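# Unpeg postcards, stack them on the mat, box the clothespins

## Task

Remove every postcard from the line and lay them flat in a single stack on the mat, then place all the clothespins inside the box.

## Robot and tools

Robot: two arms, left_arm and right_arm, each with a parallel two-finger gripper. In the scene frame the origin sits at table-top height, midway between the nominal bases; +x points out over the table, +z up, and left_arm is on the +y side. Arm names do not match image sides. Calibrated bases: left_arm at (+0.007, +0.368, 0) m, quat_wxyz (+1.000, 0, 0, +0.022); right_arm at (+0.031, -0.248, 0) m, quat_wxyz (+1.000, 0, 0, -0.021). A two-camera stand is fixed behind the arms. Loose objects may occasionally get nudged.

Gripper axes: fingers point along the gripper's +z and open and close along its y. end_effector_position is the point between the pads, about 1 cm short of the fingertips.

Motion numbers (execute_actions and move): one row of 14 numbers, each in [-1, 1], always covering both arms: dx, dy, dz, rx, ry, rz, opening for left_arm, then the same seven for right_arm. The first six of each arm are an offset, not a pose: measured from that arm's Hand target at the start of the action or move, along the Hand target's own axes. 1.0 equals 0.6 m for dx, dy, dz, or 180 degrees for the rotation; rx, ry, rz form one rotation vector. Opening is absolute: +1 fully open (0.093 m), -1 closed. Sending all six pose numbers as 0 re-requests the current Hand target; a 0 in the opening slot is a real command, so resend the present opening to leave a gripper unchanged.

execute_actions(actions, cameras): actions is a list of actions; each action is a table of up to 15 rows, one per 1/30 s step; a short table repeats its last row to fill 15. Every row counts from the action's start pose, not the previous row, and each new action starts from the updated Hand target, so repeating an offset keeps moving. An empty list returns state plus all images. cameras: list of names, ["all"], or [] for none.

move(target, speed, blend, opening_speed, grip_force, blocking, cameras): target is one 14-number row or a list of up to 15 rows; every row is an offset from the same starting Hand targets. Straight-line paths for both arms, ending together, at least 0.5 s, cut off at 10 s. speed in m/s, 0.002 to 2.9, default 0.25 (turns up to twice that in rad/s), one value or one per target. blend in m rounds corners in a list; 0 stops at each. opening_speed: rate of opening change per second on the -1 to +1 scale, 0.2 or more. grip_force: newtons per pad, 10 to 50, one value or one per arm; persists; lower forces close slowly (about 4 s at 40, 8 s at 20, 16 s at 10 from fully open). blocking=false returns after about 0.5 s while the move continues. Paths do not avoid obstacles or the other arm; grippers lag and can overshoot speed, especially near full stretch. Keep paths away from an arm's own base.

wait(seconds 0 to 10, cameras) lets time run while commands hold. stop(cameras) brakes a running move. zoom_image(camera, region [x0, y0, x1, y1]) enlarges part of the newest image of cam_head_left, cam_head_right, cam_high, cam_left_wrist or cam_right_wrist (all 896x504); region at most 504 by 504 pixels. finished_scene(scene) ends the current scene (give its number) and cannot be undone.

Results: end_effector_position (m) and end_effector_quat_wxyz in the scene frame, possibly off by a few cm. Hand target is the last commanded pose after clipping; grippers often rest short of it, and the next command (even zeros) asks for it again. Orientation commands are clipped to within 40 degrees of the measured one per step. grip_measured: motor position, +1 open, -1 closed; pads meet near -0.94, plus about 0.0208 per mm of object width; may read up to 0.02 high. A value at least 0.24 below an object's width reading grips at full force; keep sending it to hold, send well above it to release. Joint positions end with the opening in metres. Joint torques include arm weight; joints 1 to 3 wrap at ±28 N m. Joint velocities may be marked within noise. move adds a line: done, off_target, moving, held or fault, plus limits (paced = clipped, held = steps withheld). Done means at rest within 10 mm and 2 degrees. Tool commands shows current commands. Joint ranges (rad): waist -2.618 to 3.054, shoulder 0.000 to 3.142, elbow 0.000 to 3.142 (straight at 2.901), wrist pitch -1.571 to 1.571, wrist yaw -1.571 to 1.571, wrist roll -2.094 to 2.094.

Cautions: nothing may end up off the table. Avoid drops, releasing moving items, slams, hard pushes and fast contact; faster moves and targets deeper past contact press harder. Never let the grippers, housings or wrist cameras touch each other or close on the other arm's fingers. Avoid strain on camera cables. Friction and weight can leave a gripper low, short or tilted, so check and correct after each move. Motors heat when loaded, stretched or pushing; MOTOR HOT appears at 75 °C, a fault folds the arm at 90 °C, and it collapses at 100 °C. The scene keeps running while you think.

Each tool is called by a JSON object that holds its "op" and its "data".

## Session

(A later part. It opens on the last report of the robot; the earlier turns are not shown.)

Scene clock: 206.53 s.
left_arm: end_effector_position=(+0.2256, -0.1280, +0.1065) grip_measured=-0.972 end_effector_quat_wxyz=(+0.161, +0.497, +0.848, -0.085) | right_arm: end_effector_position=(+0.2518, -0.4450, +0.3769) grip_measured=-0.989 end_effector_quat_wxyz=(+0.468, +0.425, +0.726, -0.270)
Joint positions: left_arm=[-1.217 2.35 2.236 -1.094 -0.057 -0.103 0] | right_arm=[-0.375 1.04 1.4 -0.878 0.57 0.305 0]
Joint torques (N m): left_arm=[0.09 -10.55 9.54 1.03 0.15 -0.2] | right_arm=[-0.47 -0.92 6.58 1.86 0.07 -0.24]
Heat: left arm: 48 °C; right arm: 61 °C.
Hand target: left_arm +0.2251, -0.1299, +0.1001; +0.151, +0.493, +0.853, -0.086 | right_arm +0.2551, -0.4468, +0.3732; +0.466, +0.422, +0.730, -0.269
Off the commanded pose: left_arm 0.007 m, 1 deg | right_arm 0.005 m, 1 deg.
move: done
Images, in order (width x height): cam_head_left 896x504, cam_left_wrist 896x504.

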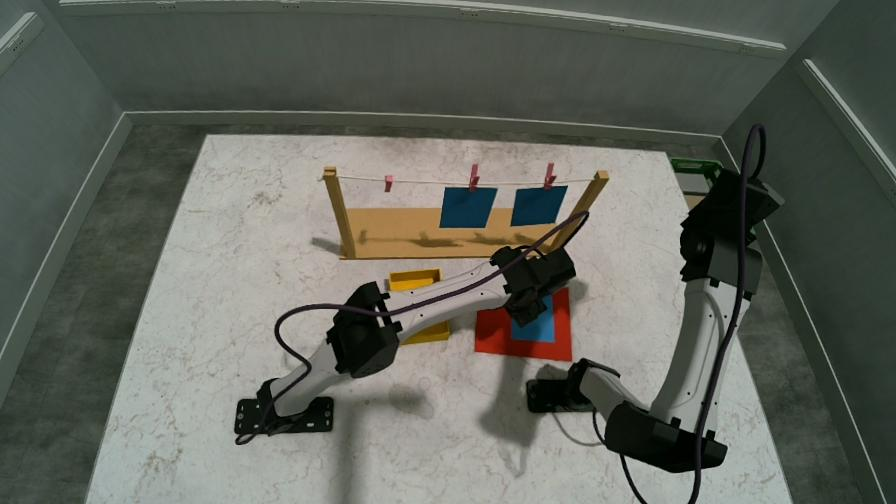

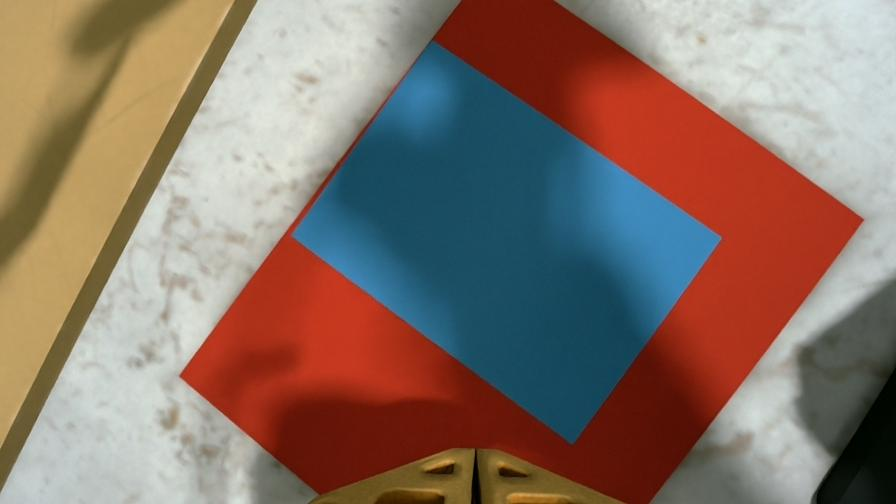

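{"op": "move", "data": {"target": [-0.0312,0,0.1,0,0,0,-1,0,0,0,0,0,0,-1], "cameras": ["cam_left_wrist"]}}

Scene clock: 211.27 s.
left_arm: end_effector_position=(+0.2436, -0.1628, +0.0552) grip_measured=-0.972 end_effector_quat_wxyz=(+0.159, +0.494, +0.850, -0.085) | right_arm: end_effector_position=(+0.2518, -0.4450, +0.3769) grip_measured=-0.989 end_effector_quat_wxyz=(+0.468, +0.425, +0.726, -0.270)
Joint positions: left_arm=[-1.21 2.594 2.477 -1.094 -0.054 -0.104 0] | right_arm=[-0.375 1.04 1.4 -0.878 0.57 0.305 0]
Joint torques (N m): left_arm=[0.35 -12.44 9.37 1.02 0.19 -0.11] | right_arm=[-0.46 -0.94 6.61 1.87 0.07 -0.24]
Heat: left arm: 49 °C; right arm: 61 °C.
Hand target: left_arm +0.2442, -0.1628, +0.0501; +0.150, +0.493, +0.853, -0.086 | right_arm +0.2551, -0.4468, +0.3732; +0.466, +0.422, +0.730, -0.269
Off the commanded pose: left_arm 0.005 m, 1 deg | right_arm 0.005 m, 1 deg.
move: done
Images, in order (width x height): cam_left_wrist 896x504.

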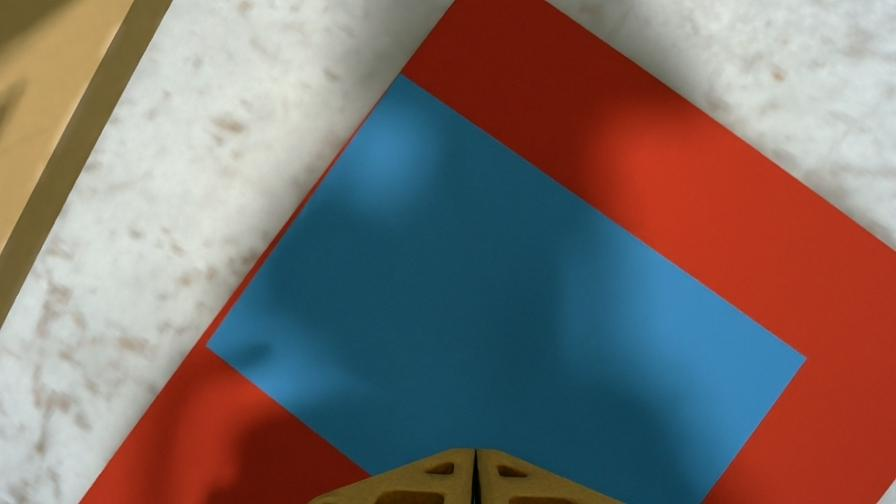

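{"op": "move", "data": {"target": [[0.0023,0,0.0525,0,0,0,-1,0,0,0,0,0,0,-1]], "speed": 0.08, "cameras": ["cam_left_wrist"]}}

Scene clock: 213.57 s.
left_arm: end_effector_position=(+0.2442, -0.1640, +0.0234) grip_measured=-0.972 end_effector_quat_wxyz=(+0.145, +0.496, +0.853, -0.075) | right_arm: end_effector_position=(+0.2518, -0.4450, +0.3769) grip_measured=-0.989 end_effector_quat_wxyz=(+0.468, +0.425, +0.726, -0.270)
Joint positions: left_arm=[-1.21 2.654 2.477 -1.069 -0.053 -0.104 0] | right_arm=[-0.375 1.04 1.4 -0.878 0.57 0.305 0]
Joint torques (N m): left_arm=[0.5 -12.36 9.44 1.27 0.2 -0.09] | right_arm=[-0.43 -0.92 6.63 1.86 0.07 -0.25]
Heat: left arm: 50 °C; right arm: 61 °C.
Hand target: left_arm +0.2489, -0.1710, +0.0200; +0.150, +0.493, +0.853, -0.086 | right_arm +0.2551, -0.4468, +0.3732; +0.466, +0.422, +0.730, -0.269
Off the commanded pose: left_arm 0.009 m, 1 deg | right_arm 0.005 m, 1 deg.
move: done
Images, in order (width x height): cam_left_wrist 896x504.

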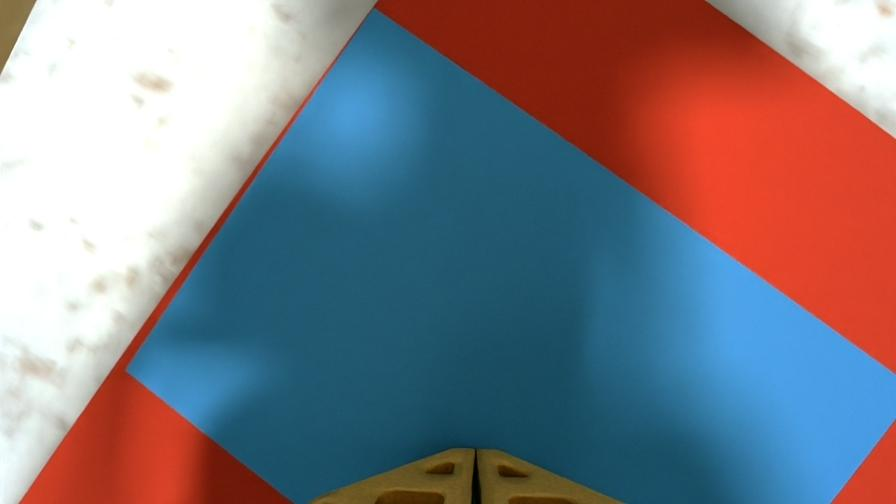

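{"op": "move", "data": {"target": [[0.0068,0,0.0188,0,0,0,-1,0,0,0,0,0,0,-1],[0.0403,-0.0218,0.0065,0,0,0,-1,0,0,0,0,0,0,-1],[-0.0007,-0.0218,-0.1063,0,0,0,-1,0,0,0,0,0,0,-1]], "speed": [0.06,0.05,0.2], "cameras": ["cam_left_wrist"]}}

Scene clock: 218.57 s.
left_arm: end_effector_position=(+0.2288, -0.1568, +0.0794) grip_measured=-0.972 end_effector_quat_wxyz=(+0.154, +0.496, +0.850, -0.083) | right_arm: end_effector_position=(+0.2518, -0.4450, +0.3769) grip_measured=-0.989 end_effector_quat_wxyz=(+0.468, +0.425, +0.726, -0.270)
Joint positions: left_arm=[-1.231 2.55 2.495 -1.169 -0.056 -0.121 0] | right_arm=[-0.375 1.04 1.4 -0.878 0.57 0.305 0]
Joint torques (N m): left_arm=[-0.35 -12.63 9.7 0.98 0.13 -0.19] | right_arm=[-0.44 -0.91 6.6 1.85 0.06 -0.24]
Heat: left arm: 52 °C; right arm: 61 °C.
Hand target: left_arm +0.2269, -0.1590, +0.0800; +0.150, +0.493, +0.853, -0.086 | right_arm +0.2551, -0.4468, +0.3732; +0.466, +0.422, +0.730, -0.269
Off the commanded pose: left_arm 0.003 m, 1 deg | right_arm 0.005 m, 1 deg.
move: done
Images, in order (width x height): cam_left_wrist 896x504.

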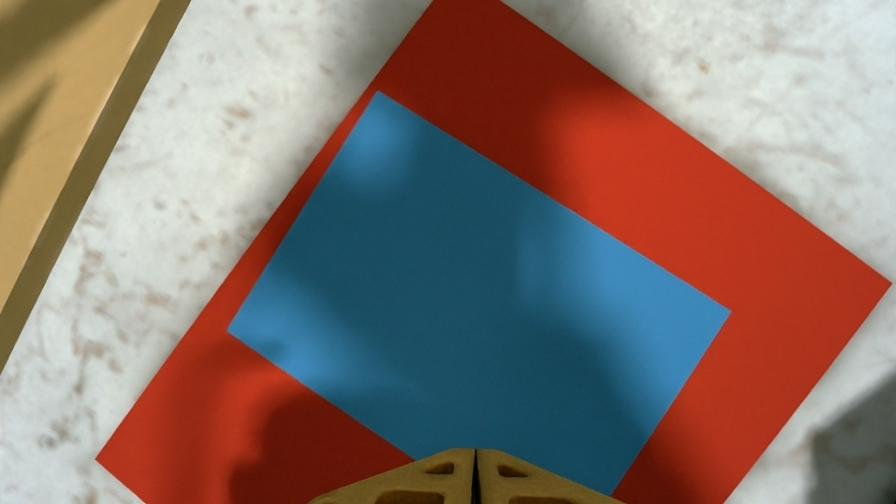

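{"op": "move", "data": {"target": [[0.0398,0.039,-0.1565,0,0,0,0,0.0505,0.1153,-0.2152,-0.2288,0.021,-0.1319,-1],[0.1733,0.3098,-0.4303,-0.3021,-0.3023,0.4306,0,0.2817,0.4605,-0.4545,-0.4576,0.0421,-0.2637,-1]], "speed": [0.3,0.4], "blend": 0.03, "cameras": ["all"]}}

Scene clock: 235.93 s.
left_arm: end_effector_position=(+0.2949, +0.0968, +0.2905) grip_measured=-0.002 end_effector_quat_wxyz=(+0.681, +0.681, +0.193, +0.187) | right_arm: end_effector_position=(+0.3341, -0.0394, +0.3264) grip_measured=-0.989 end_effector_quat_wxyz=(+0.432, -0.258, +0.854, +0.131)
Joint positions: left_arm=[-0.607 1.183 0.674 0.507 0.464 1.563 0.045] | right_arm=[0.652 1.275 1.461 -0.82 0.017 0.015 0]
Joint torques (N m): left_arm=[0.35 -2.32 7.66 2.35 0.36 -0.04] | right_arm=[0.58 -3.22 10.25 1.86 -0.12 -0.26]
Heat: left arm: 53 °C; right arm: 61 °C.
Hand target: left_arm +0.2948, +0.0947, +0.2874; +0.683, +0.683, +0.183, +0.183 | right_arm +0.3355, -0.0328, +0.3354; +0.441, -0.266, +0.846, +0.139
Off the commanded pose: left_arm 0.004 m, 1 deg | right_arm 0.011 m, 2 deg.
move: off_target (right_arm)

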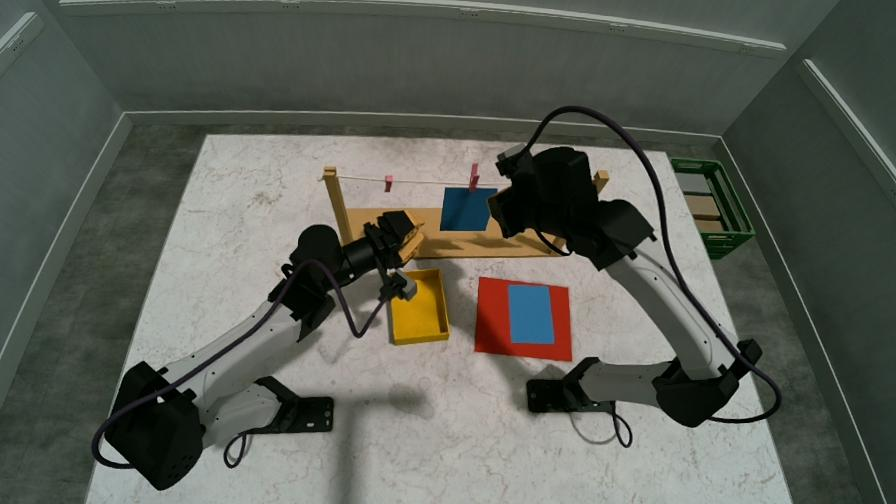

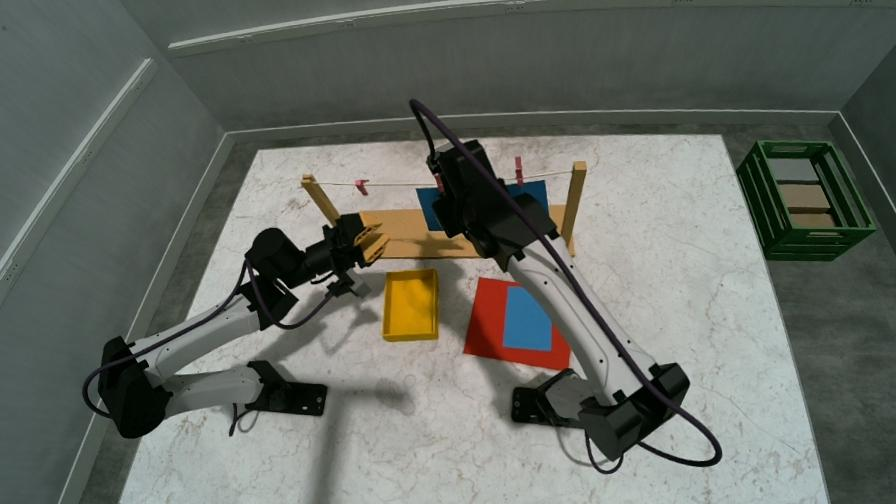

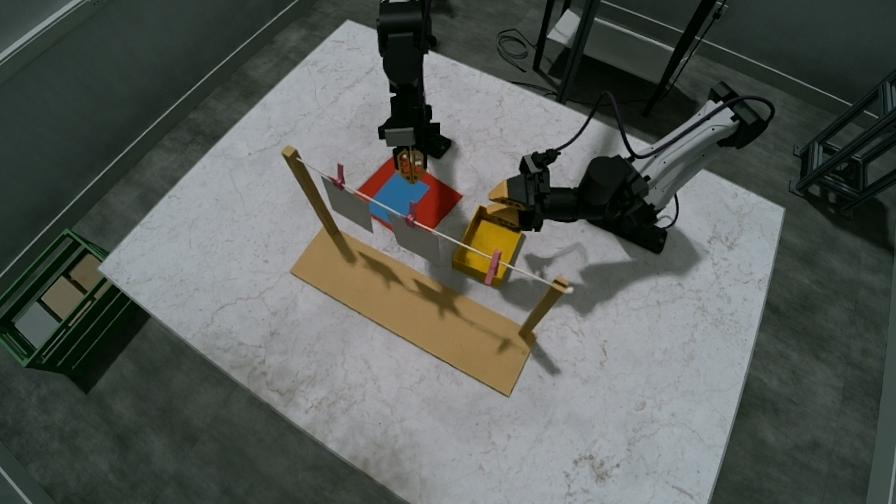

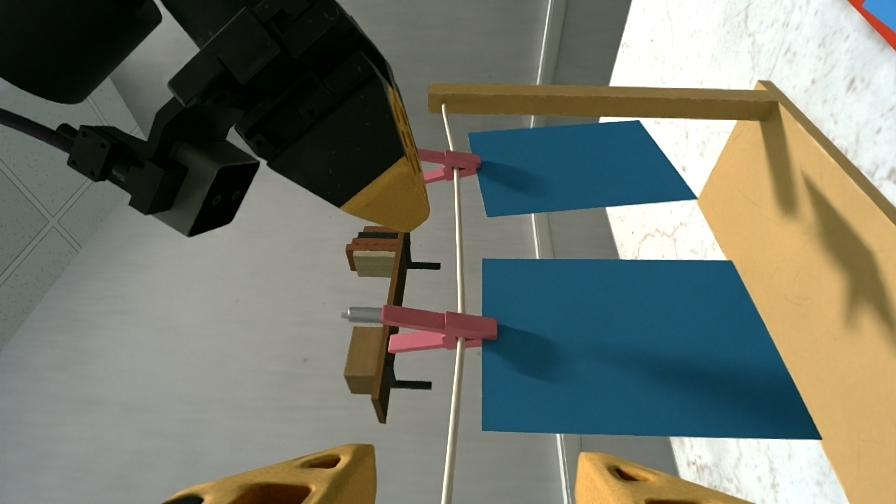

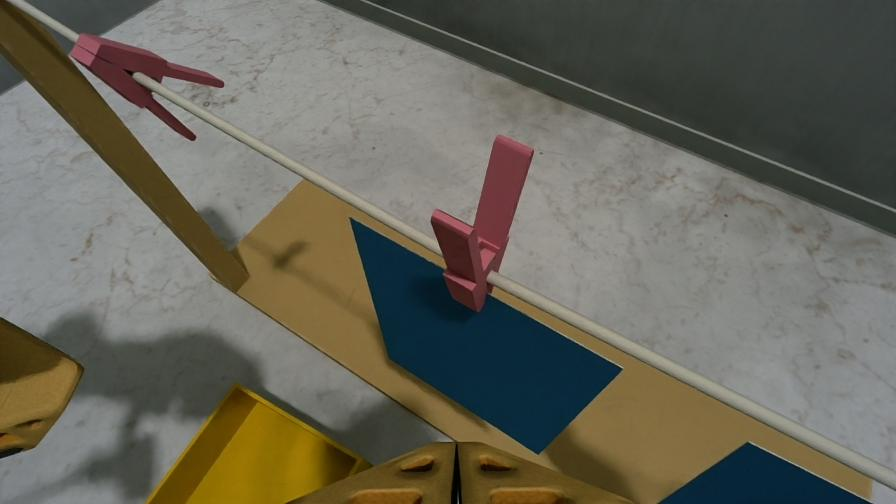

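{"op": "move", "data": {"target": [0,0,0,0,0,0,0,-0.0402,0.0207,0.038,0,0,0,-1], "cameras": ["cam_left_wrist","cam_right_wrist"]}}

Scene clock: 244.20 s.
left_arm: end_effector_position=(+0.2948, +0.0967, +0.2907) grip_measured=-0.002 end_effector_quat_wxyz=(+0.682, +0.681, +0.192, +0.186) | right_arm: end_effector_position=(+0.3522, -0.0083, +0.3338) grip_measured=-0.989 end_effector_quat_wxyz=(+0.433, -0.271, +0.849, +0.135)
Joint positions: left_arm=[-0.607 1.183 0.674 0.508 0.465 1.563 0.045] | right_arm=[0.697 1.399 1.58 -0.812 0.035 0.018 0]
Joint torques (N m): left_arm=[0.35 -2.3 7.72 2.32 0.35 -0.04] | right_arm=[0.58 -4.12 10.65 1.81 0.08 -0.04]
Heat: left arm: 50 °C; right arm: 61 °C.
Hand target: left_arm +0.2947, +0.0947, +0.2874; +0.683, +0.683, +0.183, +0.183 | right_arm +0.3552, -0.0041, +0.3420; +0.441, -0.266, +0.846, +0.139
Off the commanded pose: left_arm 0.004 m, 1 deg | right_arm 0.010 m, 1 deg.
move: done
Images, in order (width x height): cam_left_wrist 896x504, cam_right_wrist 896x504.

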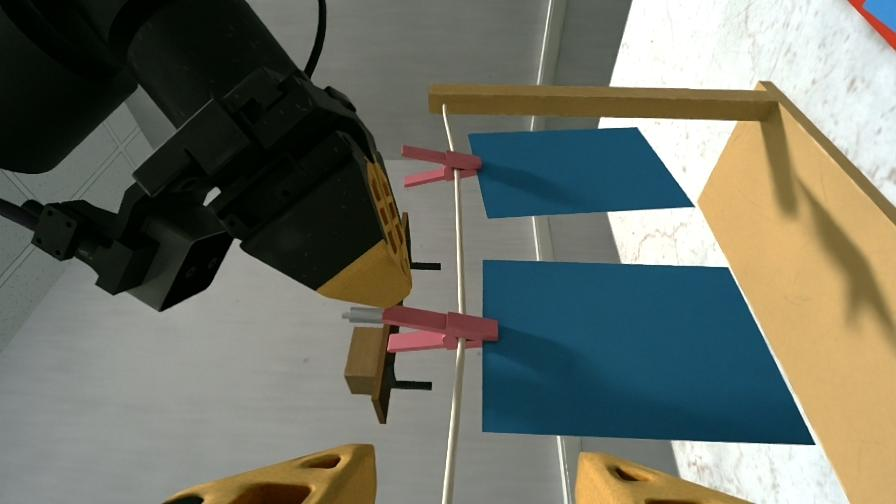

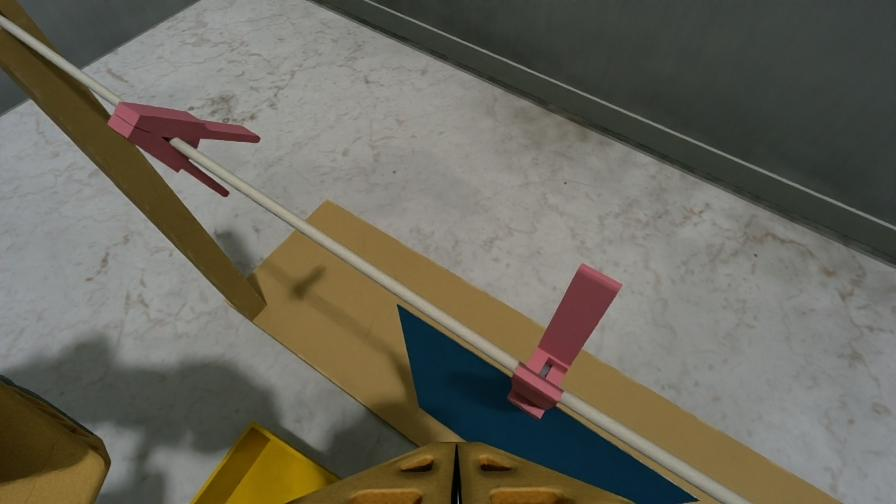

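{"op": "move", "data": {"target": [[0,0,0,0,0,0,0,0.0066,-0.0164,-0.0094,0,0,0,-1],[0,0,0,0,0,0,0,-0.0457,-0.0782,0.0622,0,0,0,-1]], "speed": [0.1,0.08], "cameras": ["cam_left_wrist","cam_right_wrist"]}}

Scene clock: 250.80 s.
left_arm: end_effector_position=(+0.2948, +0.0967, +0.2907) grip_measured=-0.002 end_effector_quat_wxyz=(+0.682, +0.681, +0.192, +0.186) | right_arm: end_effector_position=(+0.4146, -0.0181, +0.3372) grip_measured=-0.989 end_effector_quat_wxyz=(+0.434, -0.262, +0.851, +0.136)
Joint positions: left_arm=[-0.607 1.183 0.674 0.508 0.465 1.563 0.045] | right_arm=[0.554 1.573 1.749 -0.804 -0.073 -0.048 0]
Joint torques (N m): left_arm=[0.35 -2.28 7.69 2.32 0.35 -0.04] | right_arm=[-0.47 -5.37 10.69 1.81 -0.16 -0.25]
Heat: left arm: 48 °C; right arm: 63 °C.
Hand target: left_arm +0.2947, +0.0947, +0.2874; +0.683, +0.683, +0.183, +0.183 | right_arm +0.4199, -0.0160, +0.3431; +0.441, -0.266, +0.846, +0.139
Off the commanded pose: left_arm 0.004 m, 1 deg | right_arm 0.008 m, 1 deg.
move: done
Images, in order (width x height): cam_left_wrist 896x504, cam_right_wrist 896x504.

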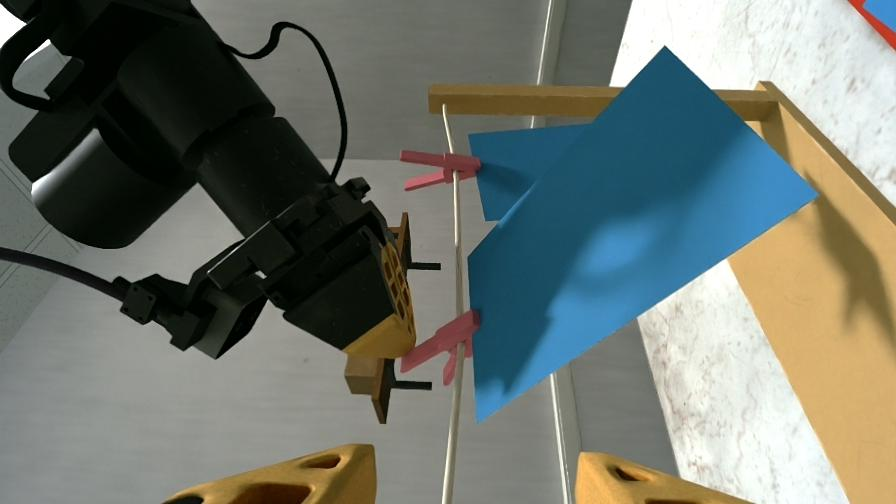

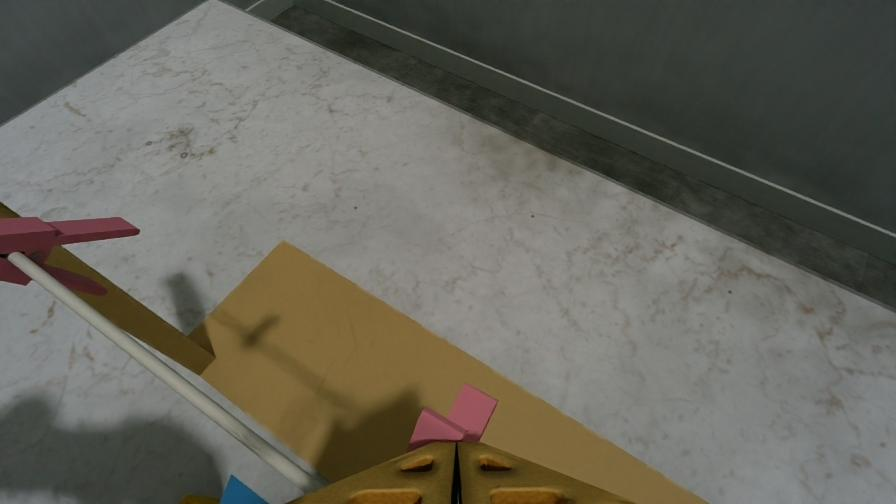

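{"op": "move", "data": {"target": [0,0,0,0,0,0,0,0.0043,-0.0048,0.0113,0,0,0,-1], "speed": 0.05, "cameras": ["cam_left_wrist"]}}

Scene clock: 253.43 s.
left_arm: end_effector_position=(+0.2948, +0.0967, +0.2907) grip_measured=-0.002 end_effector_quat_wxyz=(+0.682, +0.681, +0.192, +0.186) | right_arm: end_effector_position=(+0.4173, -0.0184, +0.3404) grip_measured=-0.989 end_effector_quat_wxyz=(+0.441, -0.262, +0.847, +0.138)
Joint positions: left_arm=[-0.607 1.183 0.674 0.508 0.465 1.563 0.045] | right_arm=[0.548 1.573 1.749 -0.788 -0.08 -0.053 0]
Joint torques (N m): left_arm=[0.36 -2.35 7.73 2.32 0.35 -0.04] | right_arm=[-0.57 -4.81 8.98 1.89 -0.15 -0.26]
Heat: left arm: 47 °C; right arm: 64 °C.
Hand target: left_arm +0.2947, +0.0947, +0.2874; +0.683, +0.683, +0.183, +0.183 | right_arm +0.4249, -0.0160, +0.3371; +0.441, -0.266, +0.846, +0.139
Off the commanded pose: left_arm 0.004 m, 1 deg | right_arm 0.009 m, 0 deg.
move: done
Images, in order (width x height): cam_left_wrist 896x504.

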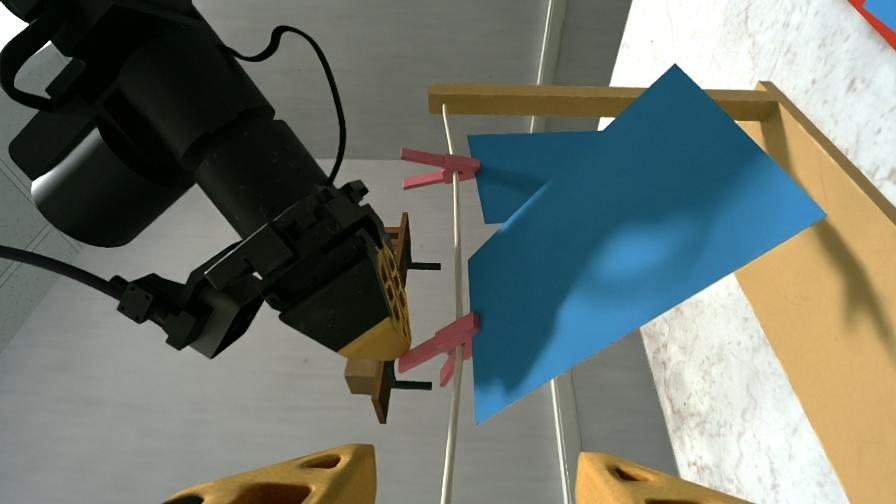

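{"op": "move", "data": {"target": [0,0,0,0,0,0,0,0.0164,0,0.0115,0,0,0,-1], "speed": 0.05, "cameras": ["cam_left_wrist"]}}

Scene clock: 256.97 s.
left_arm: end_effector_position=(+0.2948, +0.0967, +0.2907) grip_measured=-0.002 end_effector_quat_wxyz=(+0.682, +0.681, +0.192, +0.186) | right_arm: end_effector_position=(+0.4219, -0.0158, +0.3298) grip_measured=-0.989 end_effector_quat_wxyz=(+0.443, -0.262, +0.846, +0.138)
Joint positions: left_arm=[-0.607 1.183 0.674 0.508 0.465 1.563 0.045] | right_arm=[0.548 1.573 1.7 -0.735 -0.08 -0.053 0]
Joint torques (N m): left_arm=[0.32 -2.29 7.69 2.33 0.35 -0.04] | right_arm=[-0.57 -6.43 7.32 1.87 -0.15 -0.28]
Heat: left arm: 46 °C; right arm: 64 °C.
Hand target: left_arm +0.2947, +0.0947, +0.2874; +0.683, +0.683, +0.183, +0.183 | right_arm +0.4250, -0.0160, +0.3252; +0.441, -0.266, +0.846, +0.139
Off the commanded pose: left_arm 0.004 m, 1 deg | right_arm 0.006 m, 0 deg.
move: done
Images, in order (width x height): cam_left_wrist 896x504.

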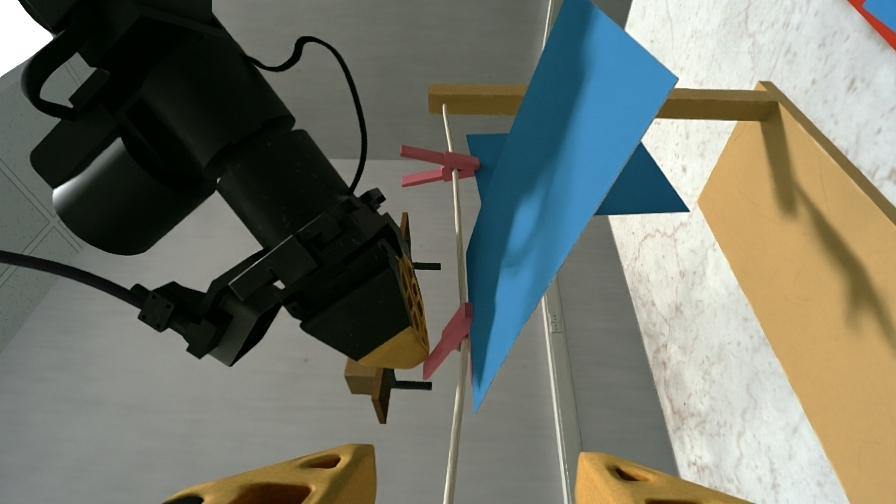

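{"op": "move", "data": {"target": [[0,-0.0273,0.0,0,0,0,0,0,0,0,0,0,0,-1],[-0.0008,-0.0273,0.1357,0,0,0,0,0,0,0,0,0,0,-1]], "speed": [0.1,0.12], "blend": 0.01, "cameras": ["cam_left_wrist","cam_head_left","cam_high"]}}

Scene clock: 265.77 s.
left_arm: end_effector_position=(+0.3308, +0.0279, +0.2607) grip_measured=-0.002 end_effector_quat_wxyz=(+0.674, +0.692, +0.191, +0.172) | right_arm: end_effector_position=(+0.4220, -0.0157, +0.3299) grip_measured=-0.989 end_effector_quat_wxyz=(+0.443, -0.262, +0.846, +0.138)
Joint positions: left_arm=[-0.722 1.522 0.835 0.653 0.373 1.564 0.045] | right_arm=[0.548 1.573 1.7 -0.734 -0.08 -0.053 0]
Joint torques (N m): left_arm=[-0.39 -5.09 9.96 2.36 0.01 -0.05] | right_arm=[-0.57 -6.45 7.32 1.88 -0.15 -0.27]
Heat: left arm: 46 °C; right arm: 63 °C.
Hand target: left_arm +0.3350, +0.0239, +0.2711; +0.683, +0.683, +0.183, +0.183 | right_arm +0.4249, -0.0160, +0.3251; +0.441, -0.266, +0.846, +0.139
Off the commanded pose: left_arm 0.012 m, 2 deg | right_arm 0.006 m, 0 deg.
move: off_target (left_arm); blend cut to 0.0082 m at target 1
Images, in order (width x height): cam_head_left 896x504, cam_high 896x504, cam_left_wrist 896x504.

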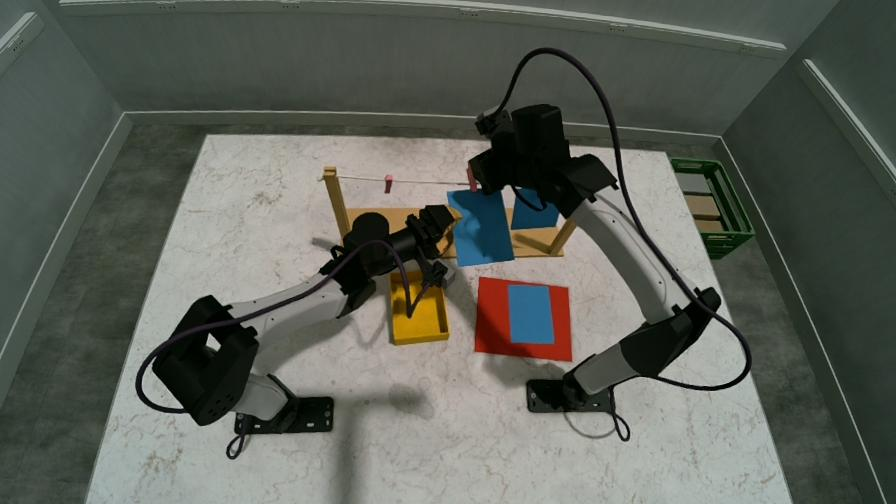

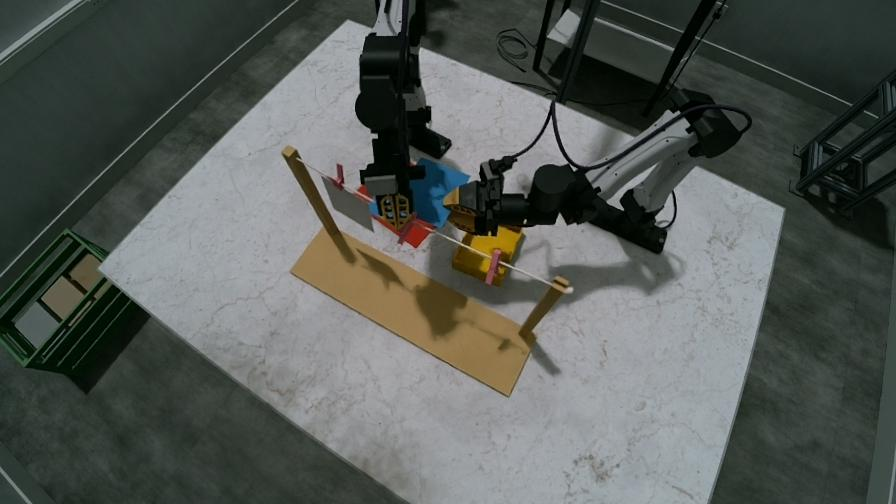

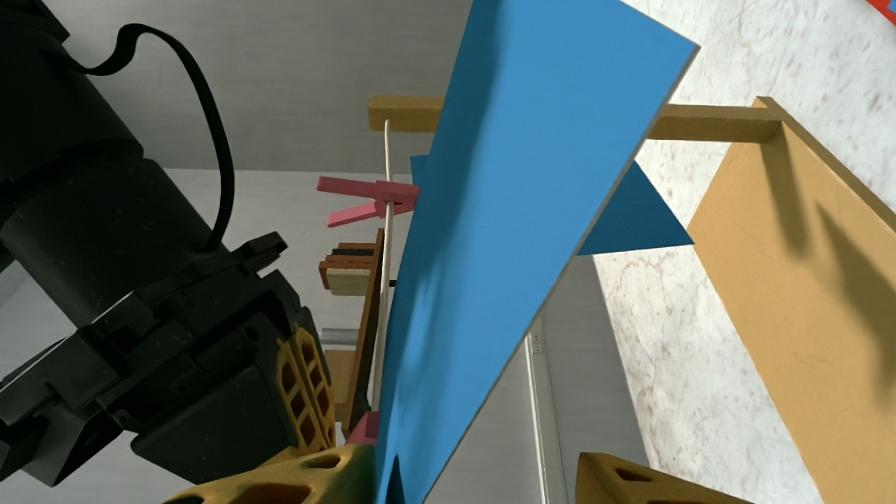

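{"op": "move", "data": {"target": [0,0.007,0.005,0,0,0,0,0,0,0,0,0,0,-1], "speed": 0.06, "cameras": ["cam_left_wrist"]}}

Scene clock: 271.50 s.
left_arm: end_effector_position=(+0.3325, +0.0258, +0.2713) grip_measured=-0.002 end_effector_quat_wxyz=(+0.681, +0.685, +0.186, +0.177) | right_arm: end_effector_position=(+0.4220, -0.0157, +0.3299) grip_measured=-0.989 end_effector_quat_wxyz=(+0.443, -0.262, +0.846, +0.138)
Joint positions: left_arm=[-0.724 1.522 0.858 0.653 0.369 1.564 0.045] | right_arm=[0.548 1.573 1.7 -0.734 -0.08 -0.053 0]
Joint torques (N m): left_arm=[-0.5 -4.75 9.96 2.21 0.01 -0.04] | right_arm=[-0.55 -6.46 7.35 1.88 -0.15 -0.27]
Heat: left arm: 46 °C; right arm: 62 °C.
Hand target: left_arm +0.3364, +0.0213, +0.2754; +0.683, +0.683, +0.183, +0.183 | right_arm +0.4249, -0.0160, +0.3251; +0.441, -0.266, +0.846, +0.139
Off the commanded pose: left_arm 0.007 m, 1 deg | right_arm 0.006 m, 1 deg.
move: done
Images, in order (width x height): cam_left_wrist 896x504.

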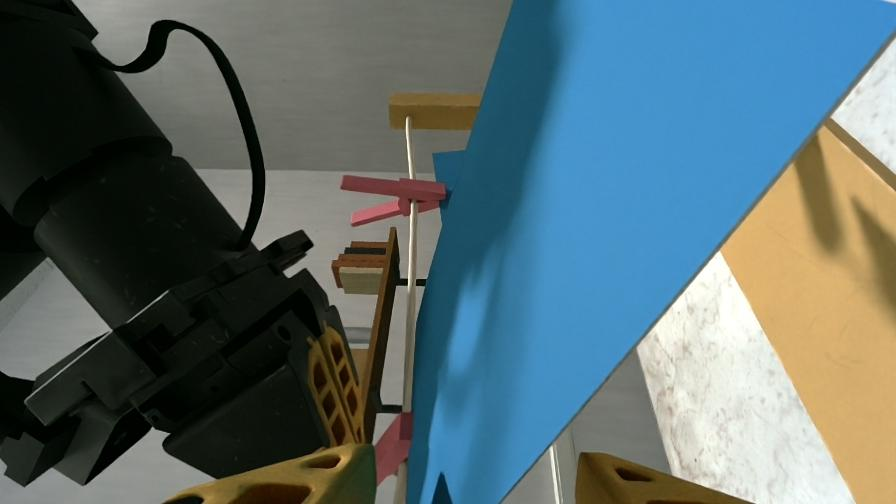

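{"op": "move", "data": {"target": [[0,0,0,0,0,0,-1,0,0,0,0,0,0,-1],[-0.0866,0,-0.05,0,0,0,-1,0,0,0,0,0,0,-1]], "speed": [0.06,0.06], "opening_speed": 0.6, "cameras": ["cam_left_wrist","cam_head_left"]}}

Scene clock: 277.47 s.
left_arm: end_effector_position=(+0.2798, +0.0185, +0.2726) grip_measured=-0.971 end_effector_quat_wxyz=(+0.683, +0.684, +0.183, +0.180) | right_arm: end_effector_position=(+0.4222, -0.0153, +0.3305) grip_measured=-0.989 end_effector_quat_wxyz=(+0.444, -0.262, +0.845, +0.139)
Joint positions: left_arm=[-0.864 1.388 0.74 0.646 0.23 1.567 0] | right_arm=[0.548 1.573 1.7 -0.731 -0.082 -0.054 0]
Joint torques (N m): left_arm=[-0.44 -7.01 7.2 2.1 0.03 -0.08] | right_arm=[-0.58 -6.45 7.34 1.85 -0.14 -0.27]
Heat: left arm: 47 °C; right arm: 61 °C.
Hand target: left_arm +0.2765, +0.0213, +0.2754; +0.683, +0.683, +0.183, +0.183 | right_arm +0.4250, -0.0160, +0.3252; +0.441, -0.266, +0.846, +0.139
Off the commanded pose: left_arm 0.005 m, 0 deg | right_arm 0.006 m, 1 deg.
move: done
Images, in order (width x height): cam_head_left 896x504, cam_left_wrist 896x504.

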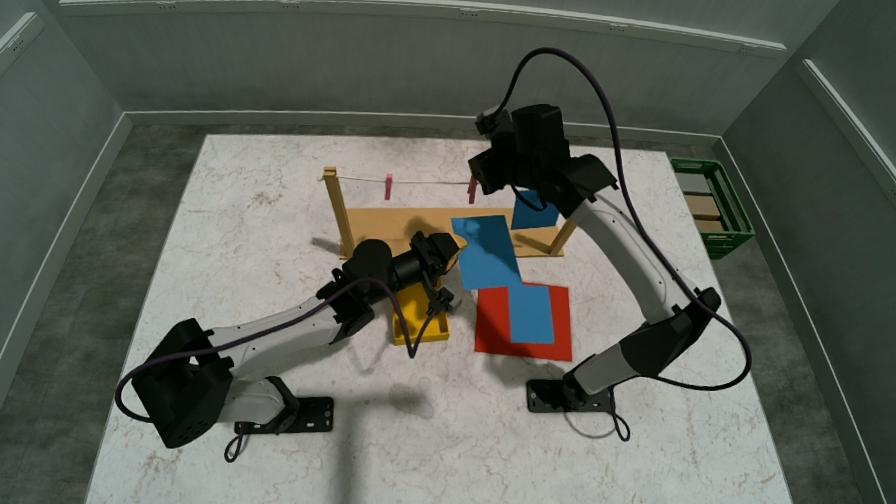

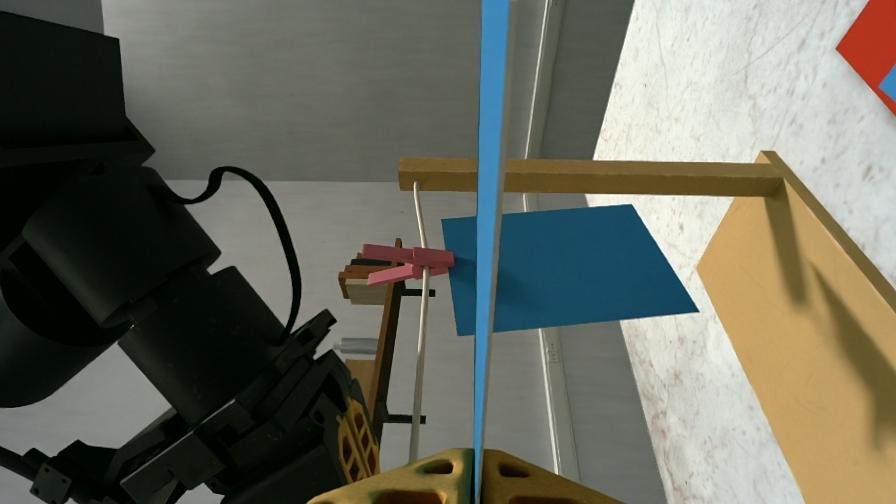

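{"op": "move", "data": {"target": [[0,0,0,0,0,0,-1,-0.0463,-0.0053,-0.1924,0,0,0,-1],[0,0,0,0.1925,0,0.111,-1,0.3039,-0.4254,-0.5737,0.4576,-0.0421,0.2637,-1]], "speed": [0.25,0.4], "blend": 0.02, "cameras": ["cam_head_left","cam_left_wrist"]}}

Scene clock: 288.47 s.
left_arm: end_effector_position=(+0.2753, +0.0241, +0.2723) grip_measured=-0.971 end_effector_quat_wxyz=(+0.413, +0.874, +0.115, +0.231) | right_arm: end_effector_position=(+0.2533, -0.4431, +0.3747) grip_measured=-0.989 end_effector_quat_wxyz=(+0.466, +0.413, +0.735, -0.267)
Joint positions: left_arm=[-0.941 1.432 1.317 -0.47 0.026 1.968 0] | right_arm=[-0.377 1.036 1.394 -0.877 0.549 0.281 0]
Joint torques (N m): left_arm=[-0.49 -4.62 10.47 1.84 0.08 0.01] | right_arm=[-0.43 -0.95 6.76 1.85 0.23 -0.01]
Heat: left arm: 46 °C; right arm: 61 °C.
Hand target: left_arm +0.2765, +0.0213, +0.2753; +0.409, +0.875, +0.109, +0.235 | right_arm +0.2539, -0.4466, +0.3726; +0.465, +0.422, +0.730, -0.269
Off the commanded pose: left_arm 0.004 m, 1 deg | right_arm 0.004 m, 1 deg.
move: done
Images, in order (width x height): cam_head_left 896x504, cam_left_wrist 896x504.

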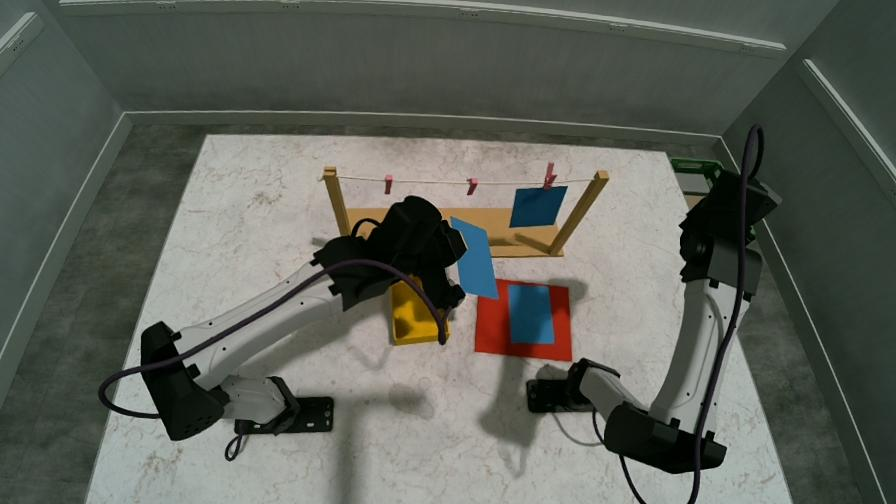

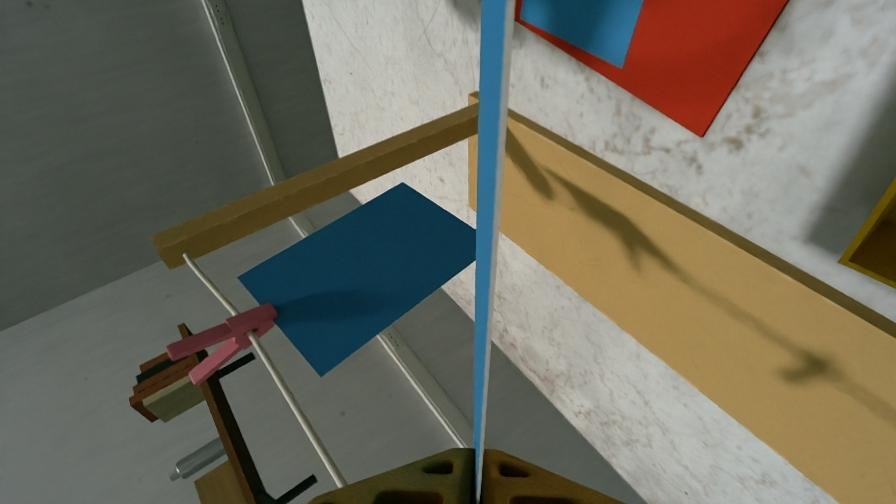

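{"op": "move", "data": {"target": [[-0.1887,0.065,0.205,0,0,0,-1,0,0,0,0,0,0,-1],[-0.2473,-0.0647,0.3067,0,0,0,-1,0,0,0,0,0,0,-1]], "speed": [0.25,0.15], "blend": 0.03, "cameras": ["cam_head_left","cam_left_wrist"]}}

{"op": "zoom_image", "data": {"camera": "cam_head_left", "region": [430, 240, 630, 390]}}

Scene clock: 296.90 s.
left_arm: end_effector_position=(+0.2394, -0.1304, +0.0991) grip_measured=-0.971 end_effector_quat_wxyz=(+0.405, +0.878, +0.103, +0.234) | right_arm: end_effector_position=(+0.2533, -0.4432, +0.3748) grip_measured=-0.989 end_effector_quat_wxyz=(+0.466, +0.413, +0.735, -0.267)
Joint positions: left_arm=[-1.246 2.002 1.28 0.106 -0.225 1.823 0] | right_arm=[-0.377 1.036 1.394 -0.876 0.549 0.281 0]
Joint torques (N m): left_arm=[-0.32 -9.09 7.49 2.17 -0.04 -0.24] | right_arm=[-0.44 -0.94 6.76 1.86 0.24 -0.02]
Heat: left arm: 46 °C; right arm: 61 °C.
Hand target: left_arm +0.2400, -0.1328, +0.0955; +0.409, +0.875, +0.109, +0.235 | right_arm +0.2539, -0.4467, +0.3726; +0.466, +0.422, +0.730, -0.269
Off the commanded pose: left_arm 0.004 m, 1 deg | right_arm 0.004 m, 1 deg.
move: done
Images, in order (width x height): cam_head_left 896x504, cam_left_wrist 896x504.

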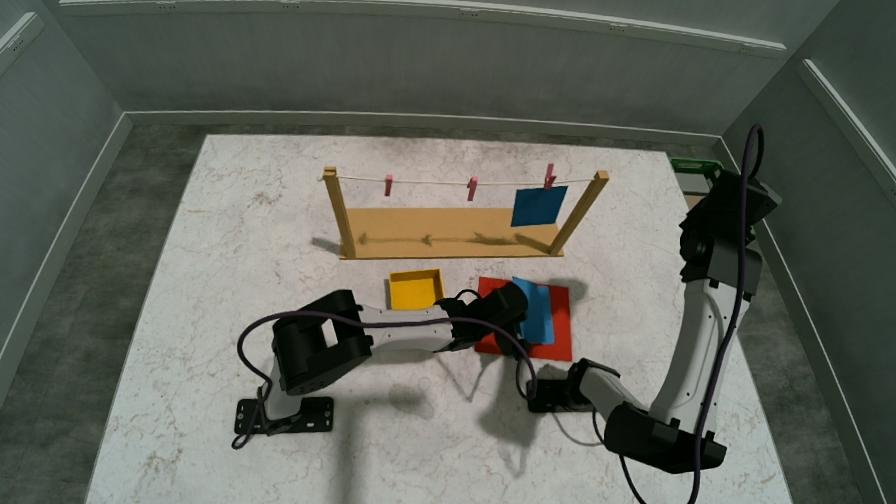

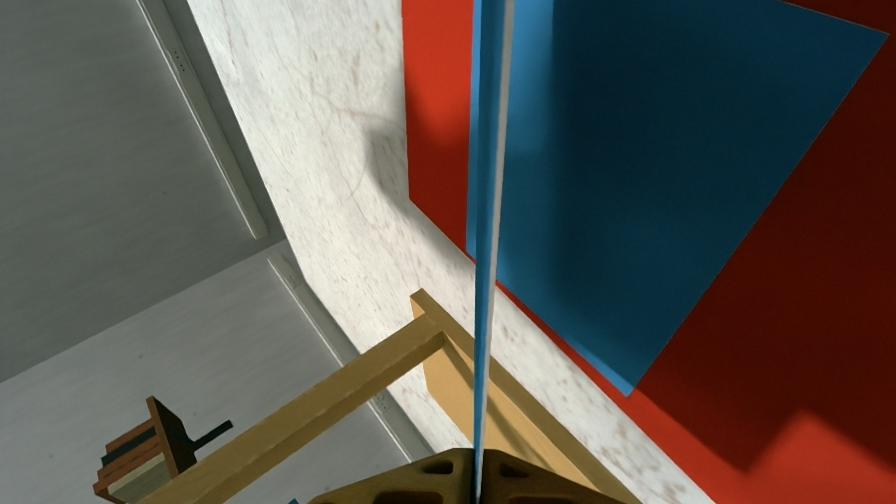

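Scaled by 2.520 from the camera's 896x504 image, which has a finer 1280x720 frame.

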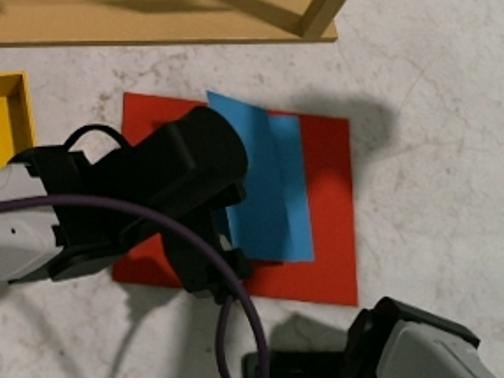

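{"op": "move", "data": {"target": [[-0.0214,-0.0511,0.0371,0,0,0,-1,0,0,0,0,0,0,-1],[-0.0177,-0.0422,0.0306,0,0,0,0.4,0,0,0,0,0,0,-1],[-0.0177,-0.0422,-0.1694,0,0,0,0.4,0,0,0,0,0,0,-1]], "speed": [0.08,0.05,0.25], "opening_speed": 0.5, "cameras": ["cam_head_left","cam_left_wrist"]}}

{"op": "zoom_image", "data": {"camera": "cam_head_left", "region": [430, 240, 630, 390]}}

Scene clock: 307.63 s.
left_arm: end_effector_position=(+0.1810, -0.0569, +0.1284) grip_measured=+0.398 end_effector_quat_wxyz=(+0.410, +0.875, +0.102, +0.236) | right_arm: end_effector_position=(+0.2533, -0.4432, +0.3748) grip_measured=-0.989 end_effector_quat_wxyz=(+0.466, +0.413, +0.735, -0.267)
Joint positions: left_arm=[-1.332 1.641 0.937 0.089 -0.295 1.773 0.064] | right_arm=[-0.377 1.036 1.394 -0.876 0.549 0.281 0]
Joint torques (N m): left_arm=[-0.28 -8.29 7.08 1.84 -0.06 -0.23] | right_arm=[-0.42 -0.95 6.79 1.85 0.23 -0.01]
Heat: left arm: 46 °C; right arm: 61 °C.
Hand target: left_arm +0.1800, -0.0531, +0.1293; +0.409, +0.875, +0.109, +0.235 | right_arm +0.2539, -0.4467, +0.3726; +0.466, +0.422, +0.730, -0.269
Off the commanded pose: left_arm 0.004 m, 1 deg | right_arm 0.004 m, 1 deg.
move: done
Images, in order (width x height): cam_head_left 896x504, cam_left_wrist 896x504.

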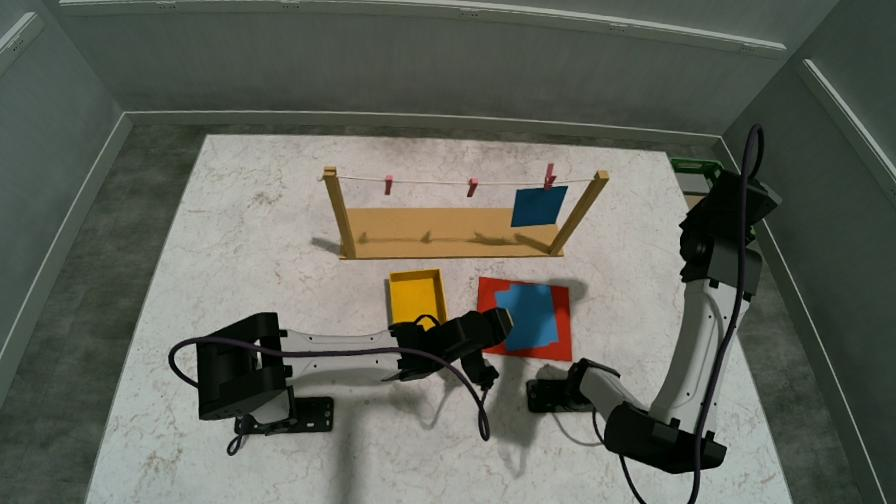

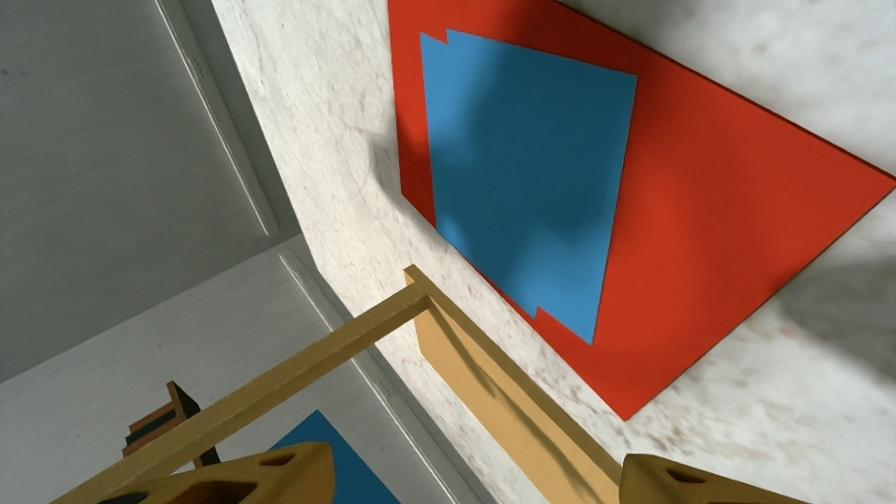

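Scaled by 2.520 from the camera's 896x504 image, which has a finer 1280x720 frame.

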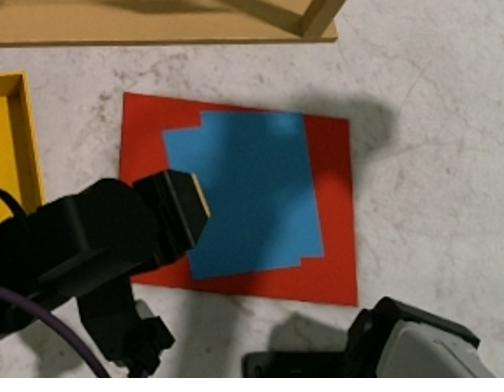

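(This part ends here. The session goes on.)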